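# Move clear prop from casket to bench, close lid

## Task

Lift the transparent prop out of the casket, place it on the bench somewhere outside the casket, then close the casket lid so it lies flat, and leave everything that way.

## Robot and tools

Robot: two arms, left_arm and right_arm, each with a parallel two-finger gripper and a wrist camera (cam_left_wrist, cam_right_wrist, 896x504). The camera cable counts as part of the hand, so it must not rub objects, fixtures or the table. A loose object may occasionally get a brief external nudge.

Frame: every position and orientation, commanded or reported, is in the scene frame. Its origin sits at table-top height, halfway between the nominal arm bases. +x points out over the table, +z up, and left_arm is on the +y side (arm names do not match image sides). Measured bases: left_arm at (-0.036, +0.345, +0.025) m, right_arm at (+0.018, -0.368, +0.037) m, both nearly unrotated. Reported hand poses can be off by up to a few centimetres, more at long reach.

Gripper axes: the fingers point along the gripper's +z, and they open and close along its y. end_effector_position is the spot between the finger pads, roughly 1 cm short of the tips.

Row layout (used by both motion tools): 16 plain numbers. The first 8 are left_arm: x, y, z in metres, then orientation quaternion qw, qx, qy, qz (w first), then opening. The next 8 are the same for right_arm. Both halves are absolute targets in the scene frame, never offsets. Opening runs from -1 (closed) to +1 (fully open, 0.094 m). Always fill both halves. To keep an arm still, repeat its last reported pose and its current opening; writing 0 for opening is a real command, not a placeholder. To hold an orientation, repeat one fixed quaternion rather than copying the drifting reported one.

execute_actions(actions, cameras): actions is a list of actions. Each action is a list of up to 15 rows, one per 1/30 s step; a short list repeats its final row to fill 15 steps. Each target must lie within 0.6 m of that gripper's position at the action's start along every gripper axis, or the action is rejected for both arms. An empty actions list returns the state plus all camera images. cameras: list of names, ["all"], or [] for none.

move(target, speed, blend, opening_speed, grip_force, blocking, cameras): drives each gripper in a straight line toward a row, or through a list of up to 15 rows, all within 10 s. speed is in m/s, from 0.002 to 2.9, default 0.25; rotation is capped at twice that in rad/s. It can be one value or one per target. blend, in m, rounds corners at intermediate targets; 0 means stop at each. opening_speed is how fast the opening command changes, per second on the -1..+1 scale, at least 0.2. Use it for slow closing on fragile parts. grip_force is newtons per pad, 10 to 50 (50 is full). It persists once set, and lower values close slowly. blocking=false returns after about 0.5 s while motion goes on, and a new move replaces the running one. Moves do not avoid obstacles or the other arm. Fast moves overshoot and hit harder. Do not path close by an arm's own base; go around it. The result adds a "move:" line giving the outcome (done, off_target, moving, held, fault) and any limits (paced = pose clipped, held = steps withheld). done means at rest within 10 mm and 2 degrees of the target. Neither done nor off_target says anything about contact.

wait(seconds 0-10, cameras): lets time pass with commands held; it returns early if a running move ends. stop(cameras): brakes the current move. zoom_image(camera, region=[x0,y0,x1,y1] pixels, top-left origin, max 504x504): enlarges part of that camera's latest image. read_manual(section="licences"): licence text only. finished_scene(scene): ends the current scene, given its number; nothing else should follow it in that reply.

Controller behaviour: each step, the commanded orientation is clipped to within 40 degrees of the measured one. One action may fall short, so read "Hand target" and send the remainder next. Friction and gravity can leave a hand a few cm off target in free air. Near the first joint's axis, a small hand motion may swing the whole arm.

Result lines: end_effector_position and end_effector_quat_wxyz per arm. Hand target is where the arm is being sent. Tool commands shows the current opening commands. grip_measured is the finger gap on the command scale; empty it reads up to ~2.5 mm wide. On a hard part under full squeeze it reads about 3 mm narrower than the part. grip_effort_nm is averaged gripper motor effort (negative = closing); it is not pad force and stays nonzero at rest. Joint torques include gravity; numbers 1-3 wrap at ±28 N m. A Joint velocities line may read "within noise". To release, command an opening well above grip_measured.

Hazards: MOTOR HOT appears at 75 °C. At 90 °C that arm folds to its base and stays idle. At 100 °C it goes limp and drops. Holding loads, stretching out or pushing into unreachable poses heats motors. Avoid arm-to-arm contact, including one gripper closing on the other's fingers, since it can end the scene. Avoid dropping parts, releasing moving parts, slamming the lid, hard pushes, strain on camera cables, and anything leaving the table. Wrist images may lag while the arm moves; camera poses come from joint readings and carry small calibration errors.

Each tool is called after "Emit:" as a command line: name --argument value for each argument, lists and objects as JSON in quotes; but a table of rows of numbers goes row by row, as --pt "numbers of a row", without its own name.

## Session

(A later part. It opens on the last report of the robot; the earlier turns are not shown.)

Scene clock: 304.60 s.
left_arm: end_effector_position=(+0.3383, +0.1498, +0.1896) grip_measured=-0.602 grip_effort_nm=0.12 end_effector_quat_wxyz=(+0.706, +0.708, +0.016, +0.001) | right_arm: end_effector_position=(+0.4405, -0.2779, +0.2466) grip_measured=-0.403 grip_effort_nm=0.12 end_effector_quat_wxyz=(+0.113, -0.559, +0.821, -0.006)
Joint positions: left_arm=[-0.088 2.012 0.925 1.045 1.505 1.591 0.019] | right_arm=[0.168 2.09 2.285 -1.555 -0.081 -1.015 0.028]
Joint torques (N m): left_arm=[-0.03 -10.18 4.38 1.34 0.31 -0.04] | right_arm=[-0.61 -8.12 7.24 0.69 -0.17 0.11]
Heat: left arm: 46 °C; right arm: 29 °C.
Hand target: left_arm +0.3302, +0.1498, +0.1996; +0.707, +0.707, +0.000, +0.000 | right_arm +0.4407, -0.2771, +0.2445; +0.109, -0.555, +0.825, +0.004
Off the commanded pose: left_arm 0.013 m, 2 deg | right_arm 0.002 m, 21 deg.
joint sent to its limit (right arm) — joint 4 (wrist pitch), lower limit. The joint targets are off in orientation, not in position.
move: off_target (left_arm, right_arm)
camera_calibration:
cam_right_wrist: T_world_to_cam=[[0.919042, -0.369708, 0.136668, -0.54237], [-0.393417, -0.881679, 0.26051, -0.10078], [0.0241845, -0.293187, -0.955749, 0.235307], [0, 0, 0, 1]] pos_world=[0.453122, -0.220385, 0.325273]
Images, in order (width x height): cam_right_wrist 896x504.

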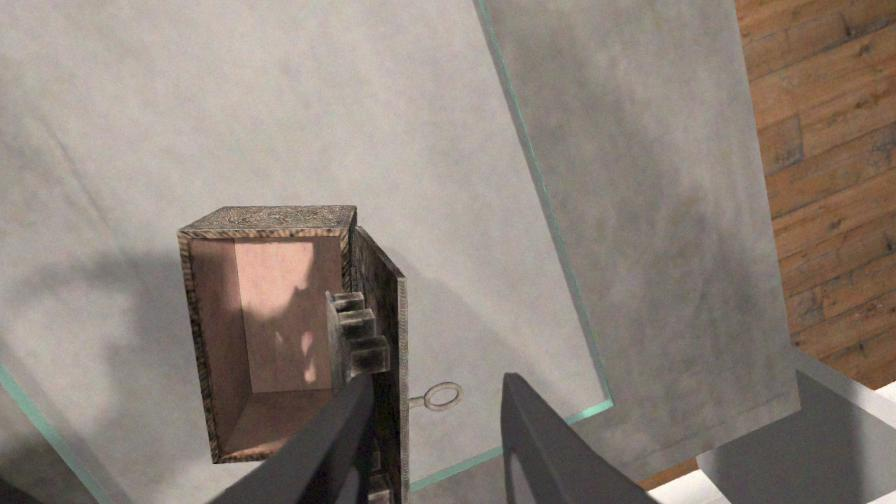

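Emit:
move --pt "0.33 0.15 0.2 0.707 0.707 0 0 -0.6 0.434 -0.2745 0.225 0 -0.563 0.8266 0 -0.4" --pt "0.33 0.15 0.2 0.707 0.707 0 0 -0.6 0.434 -0.2745 0.172 0 -0.563 0.8266 0 -0.4" --speed 0.12 --blend '[0.01,0]' --cameras '["all"]'

Scene clock: 313.20 s.
left_arm: end_effector_position=(+0.3383, +0.1498, +0.1896) grip_measured=-0.602 grip_effort_nm=0.12 end_effector_quat_wxyz=(+0.706, +0.708, +0.016, +0.001) | right_arm: end_effector_position=(+0.4377, -0.2752, +0.1822) grip_measured=-0.403 grip_effort_nm=0.12 end_effector_quat_wxyz=(+0.017, -0.564, +0.825, -0.007)
Joint positions: left_arm=[-0.088 2.012 0.925 1.045 1.505 1.591 0.019] | right_arm=[0.21 2.21 2.232 -1.557 -0.001 -0.986 0.028]
Joint torques (N m): left_arm=[-0.05 -10.18 4.38 1.35 0.31 -0.03] | right_arm=[0.42 -8.98 4.94 0.36 -0.01 0.06]
Heat: left arm: 44 °C; right arm: 28 °C.
Hand target: left_arm +0.3302, +0.1498, +0.1996; +0.707, +0.707, +0.000, +0.000 | right_arm +0.4340, -0.2746, +0.1721; +0.000, -0.563, +0.827, +0.000
Off the commanded pose: left_arm 0.013 m, 2 deg | right_arm 0.011 m, 2 deg.
move: off_target (left_arm, right_arm)
camera_calibration:
cam_left_wrist: T_world_to_cam=[[-0.0174142, 0.00127158, -0.999848, 0.196819], [0.883187, 0.468787, -0.0147862, -0.32993], [0.468697, -0.88331, -0.00928659, 0.0648286], [0, 0, 0, 1]] pos_world=[0.264433, 0.211681, 0.192512]
cam_right_wrist: T_world_to_cam=[[0.933051, -0.358523, 0.0295995, -0.513596], [-0.338034, -0.845622, 0.413105, -0.124846], [-0.123078, -0.395454, -0.910202, 0.202692], [0, 0, 0, 1]] pos_world=[0.461956, -0.209553, 0.251267]

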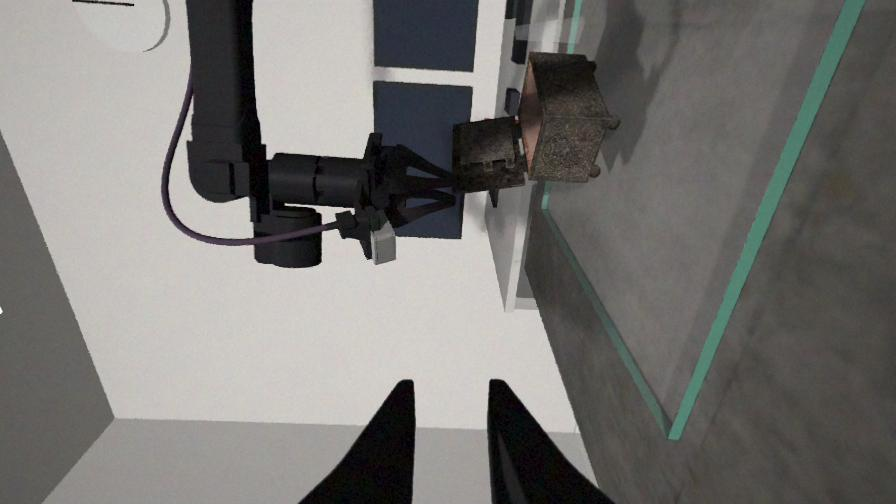

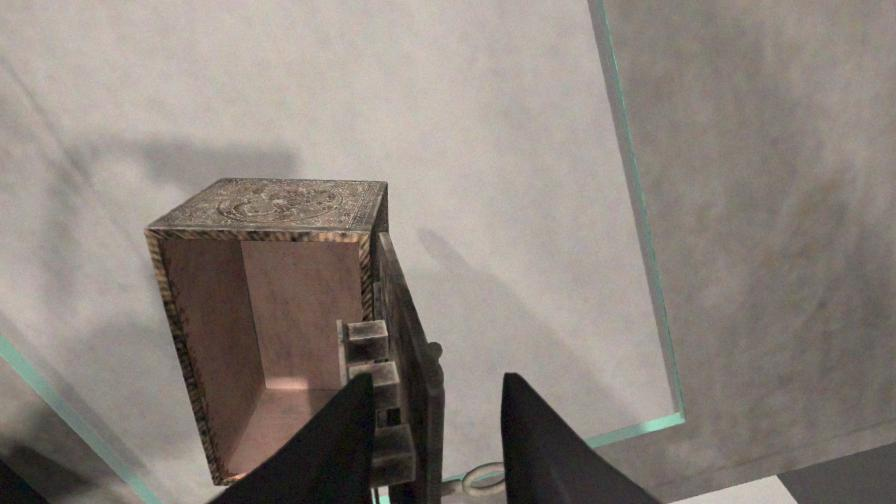

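Emit:
move --pt "0.33 0.15 0.2 0.707 0.707 0 0 -0.6 0.434 -0.2745 0.175 0 -0.563 0.8266 0 -0.7" --pt "0.33 0.15 0.2 0.707 0.707 0 0 -0.6 0.408 -0.2645 0.178 0.049 -0.561 0.8235 -0.072 -0.7" --pt "0.33 0.15 0.2 0.707 0.707 0 0 -0.6 0.383 -0.255 0.167 0.146 -0.544 0.7985 -0.214 -0.7" --pt "0.33 0.15 0.2 0.707 0.707 0 0 -0.6 0.3625 -0.2465 0.148 0.238 -0.510 0.749 -0.349 -0.7" --speed 0.1 --blend '[0,0.01,0.01,0]' --cameras '["all"]'

Scene clock: 329.87 s.
left_arm: end_effector_position=(+0.3383, +0.1498, +0.1896) grip_measured=-0.602 grip_effort_nm=0.12 end_effector_quat_wxyz=(+0.706, +0.708, +0.016, +0.001) | right_arm: end_effector_position=(+0.3616, -0.2445, +0.1402) grip_measured=-0.697 grip_effort_nm=-0.16 end_effector_quat_wxyz=(+0.222, -0.525, +0.748, -0.341)
Joint positions: left_arm=[-0.088 2.012 0.925 1.045 1.505 1.591 0.019] | right_arm=[0.659 1.542 0.908 -0.428 0.698 -0.748 0.014]
Joint torques (N m): left_arm=[-0.02 -10.21 4.38 1.34 0.31 -0.03] | right_arm=[0.32 -7.12 5.29 1.51 0.63 0.17]
Heat: left arm: 41 °C; right arm: 28 °C.
Hand target: left_arm +0.3302, +0.1498, +0.1996; +0.707, +0.707, +0.000, +0.000 | right_arm +0.3624, -0.2465, +0.1480; +0.238, -0.510, +0.749, -0.349
Off the commanded pose: left_arm 0.013 m, 2 deg | right_arm 0.008 m, 3 deg.
move: off_target (left_arm, right_arm)
camera_calibration:
cam_left_wrist: T_world_to_cam=[[-0.0174142, 0.00127158, -0.999848, 0.196819], [0.883187, 0.468787, -0.0147862, -0.32993], [0.468697, -0.88331, -0.00928659, 0.0648286], [0, 0, 0, 1]] pos_world=[0.264433, 0.211681, 0.192512]
cam_right_wrist: T_world_to_cam=[[0.635496, -0.213124, 0.742107, -0.387082], [-0.611463, -0.725791, 0.315183, 0.0345622], [0.471442, -0.654068, -0.591555, -0.155642], [0, 0, 0, 1]] pos_world=[0.340499, -0.159212, 0.184292]

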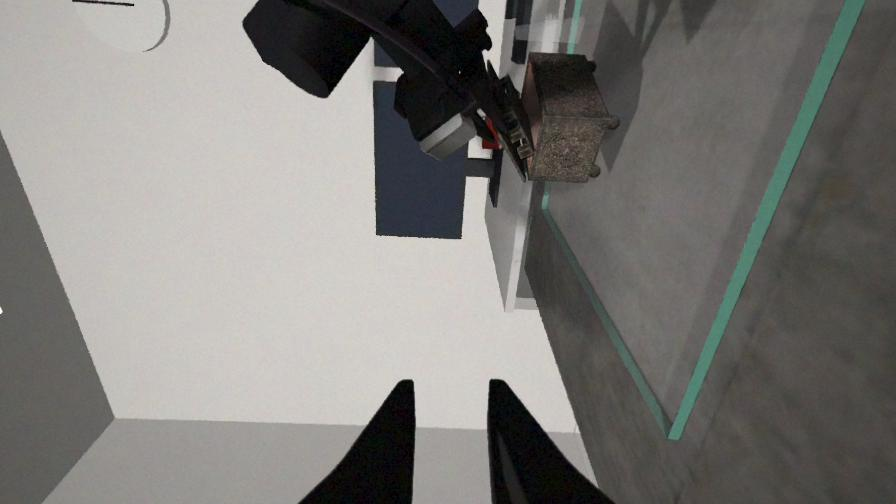

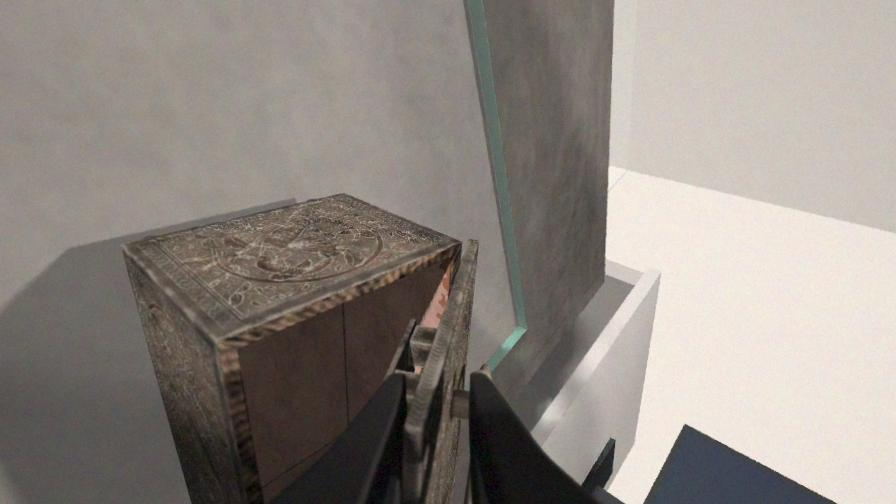

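Emit:
move --pt "0.33 0.15 0.2 0.707 0.707 0 0 -0.6 0.346 -0.2405 0.128 0.2815 -0.4876 0.716 -0.413 -0.7" --pt "0.33 0.15 0.2 0.707 0.707 0 0 -0.6 0.342 -0.239 0.112 0.3 -0.475 0.70 -0.443 -0.7" --speed 0.08 --blend '[0.01,0]' --cameras '["all"]'

Emit:
zoom_image --camera "cam_left_wrist" --region '[400, 20, 660, 220]'

Scene clock: 335.70 s.
left_arm: end_effector_position=(+0.3383, +0.1498, +0.1896) grip_measured=-0.602 grip_effort_nm=0.12 end_effector_quat_wxyz=(+0.706, +0.708, +0.016, +0.001) | right_arm: end_effector_position=(+0.3422, -0.2362, +0.1126) grip_measured=-0.697 grip_effort_nm=-0.16 end_effector_quat_wxyz=(+0.299, -0.481, +0.702, -0.431)
Joint positions: left_arm=[-0.088 2.012 0.925 1.045 1.505 1.591 0.019] | right_arm=[0.818 1.599 0.624 0.044 0.976 -0.728 0.014]
Joint torques (N m): left_arm=[-0.05 -10.19 4.37 1.34 0.31 -0.03] | right_arm=[0.18 -4.12 4.59 1.59 0.83 -0.02]
Heat: left arm: 40 °C; right arm: 29 °C.
Hand target: left_arm +0.3302, +0.1498, +0.1996; +0.707, +0.707, +0.000, +0.000 | right_arm +0.3418, -0.2391, +0.1120; +0.299, -0.475, +0.700, -0.442
Off the commanded pose: left_arm 0.013 m, 2 deg | right_arm 0.003 m, 2 deg.
move: off_target (left_arm)
camera_calibration:
cam_left_wrist: T_world_to_cam=[[-0.0174142, 0.00127158, -0.999848, 0.196819], [0.883187, 0.468787, -0.0147862, -0.32993], [0.468697, -0.88331, -0.00928659, 0.0648286], [0, 0, 0, 1]] pos_world=[0.264433, 0.211681, 0.192512]
cam_right_wrist: T_world_to_cam=[[0.420508, -0.160114, 0.893049, -0.283382], [-0.681493, -0.705533, 0.194399, 0.0797492], [0.59895, -0.690353, -0.405799, -0.23052], [0, 0, 0, 1]] pos_world=[0.311583, -0.148248, 0.144026]

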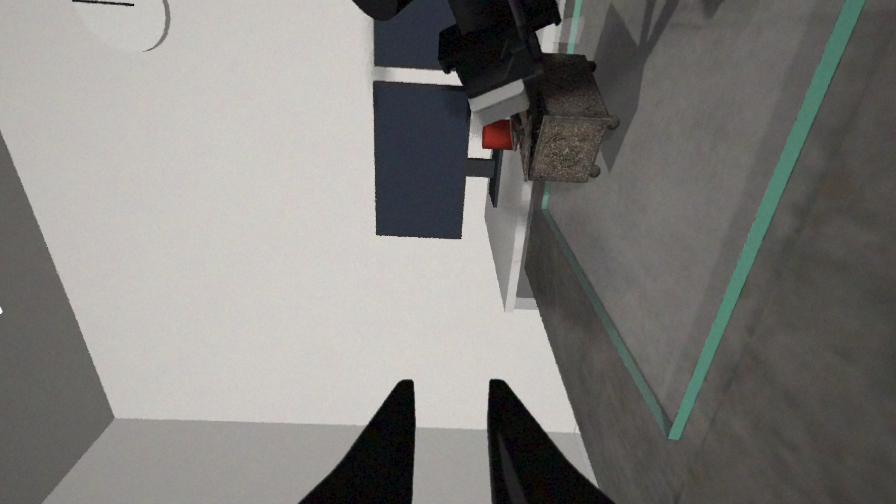

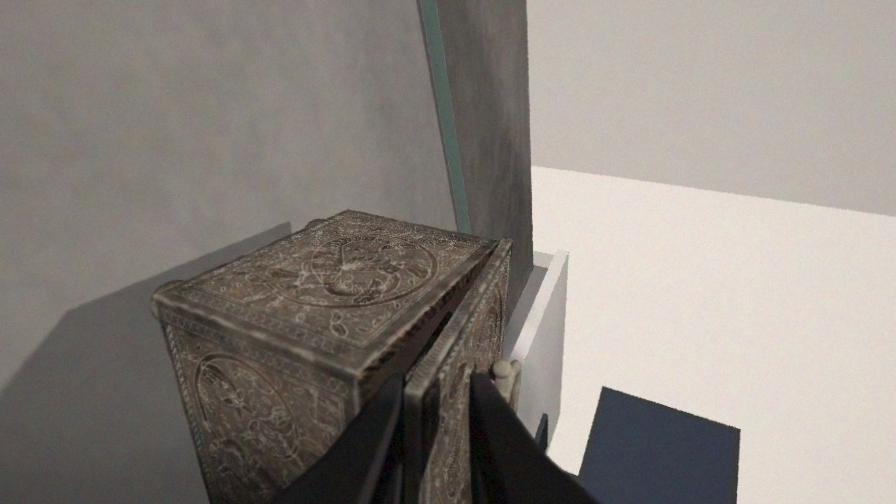

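Scaled by 1.938 from the camera's 896x504 image, which has a finer 1280x720 frame.

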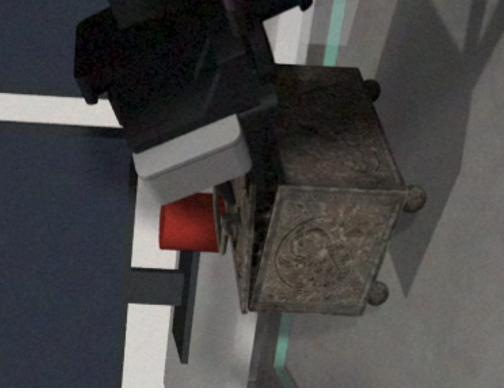

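Emit:
move --pt "0.33 0.15 0.2 0.707 0.707 0 0 -0.6 0.338 -0.237 0.104 0.331 -0.4555 0.6687 -0.486 -0.7" --pt "0.33 0.15 0.2 0.707 0.707 0 0 -0.6 0.319 -0.230 0.104 0.331 -0.4555 0.6687 -0.486 -0.7" --pt "0.33 0.15 0.2 0.707 0.707 0 0 -0.6 0.27 -0.211 0.125 0.331 -0.4555 0.6687 -0.486 -0.7" --speed '[0.06,0.06,0.15]' --blend '[0.003,0.01,0]' --cameras '["all"]'

Emit:
zoom_image --camera "cam_left_wrist" --region '[400, 20, 660, 220]'

Scene clock: 342.87 s.
left_arm: end_effector_position=(+0.3383, +0.1498, +0.1896) grip_measured=-0.602 grip_effort_nm=0.12 end_effector_quat_wxyz=(+0.706, +0.708, +0.016, +0.001) | right_arm: end_effector_position=(+0.2683, -0.2148, +0.1224) grip_measured=-0.697 grip_effort_nm=-0.16 end_effector_quat_wxyz=(+0.326, -0.462, +0.669, -0.483)
Joint positions: left_arm=[-0.088 2.012 0.925 1.045 1.505 1.591 0.019] | right_arm=[1.16 1.643 0.671 -0.497 1.242 -0.117 0.014]
Joint torques (N m): left_arm=[-0.06 -10.19 4.38 1.34 0.31 -0.03] | right_arm=[0.27 -3.71 6.06 0.51 0.82 0.24]
Heat: left arm: 40 °C; right arm: 29 °C.
Hand target: left_arm +0.3302, +0.1498, +0.1996; +0.707, +0.707, +0.000, +0.000 | right_arm +0.2700, -0.2110, +0.1250; +0.332, -0.456, +0.668, -0.485
Off the commanded pose: left_arm 0.013 m, 2 deg | right_arm 0.005 m, 1 deg.
move: off_target (left_arm)
camera_calibration:
cam_left_wrist: T_world_to_cam=[[-0.0174142, 0.00127158, -0.999848, 0.196819], [0.883187, 0.468787, -0.0147862, -0.32993], [0.468697, -0.88331, -0.00928659, 0.0648286], [0, 0, 0, 1]] pos_world=[0.264433, 0.211681, 0.192512]
cam_right_wrist: T_world_to_cam=[[0.304495, -0.103437, 0.946881, -0.22094], [-0.704936, -0.693014, 0.150986, 0.0569842], [0.640584, -0.713465, -0.283936, -0.198541], [0, 0, 0, 1]] pos_world=[0.234627, -0.125014, 0.144227]

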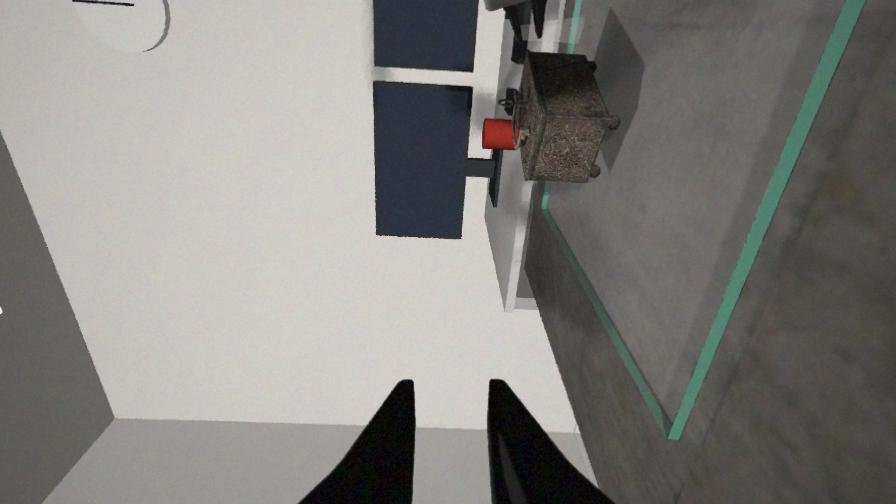

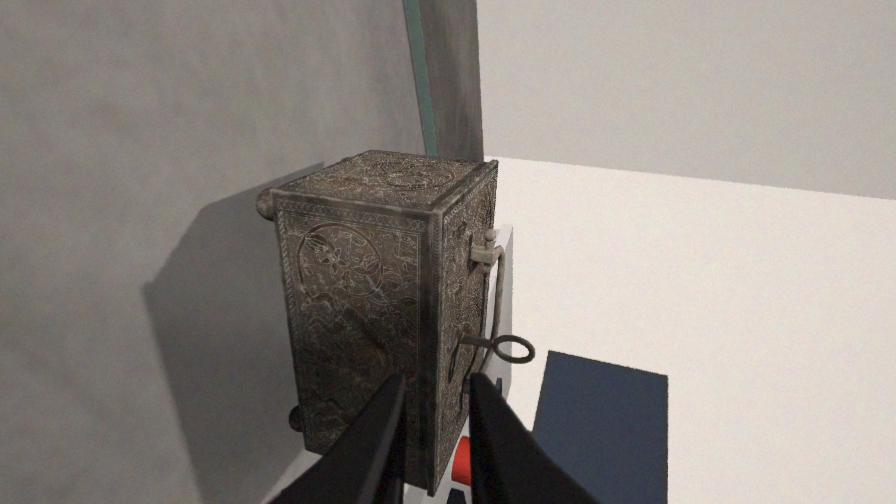

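Scaled by 1.938 from the camera's 896x504 image, which has a finer 1280x720 frame.

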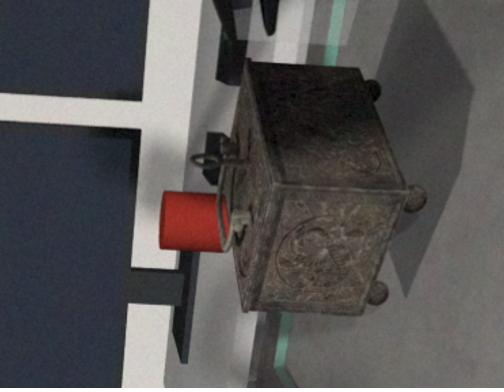

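Lid flat; the prop is visible standing behind (translucent near the top edge).

Emit:
finished_scene --scene 2

The scene is finished: the task was done.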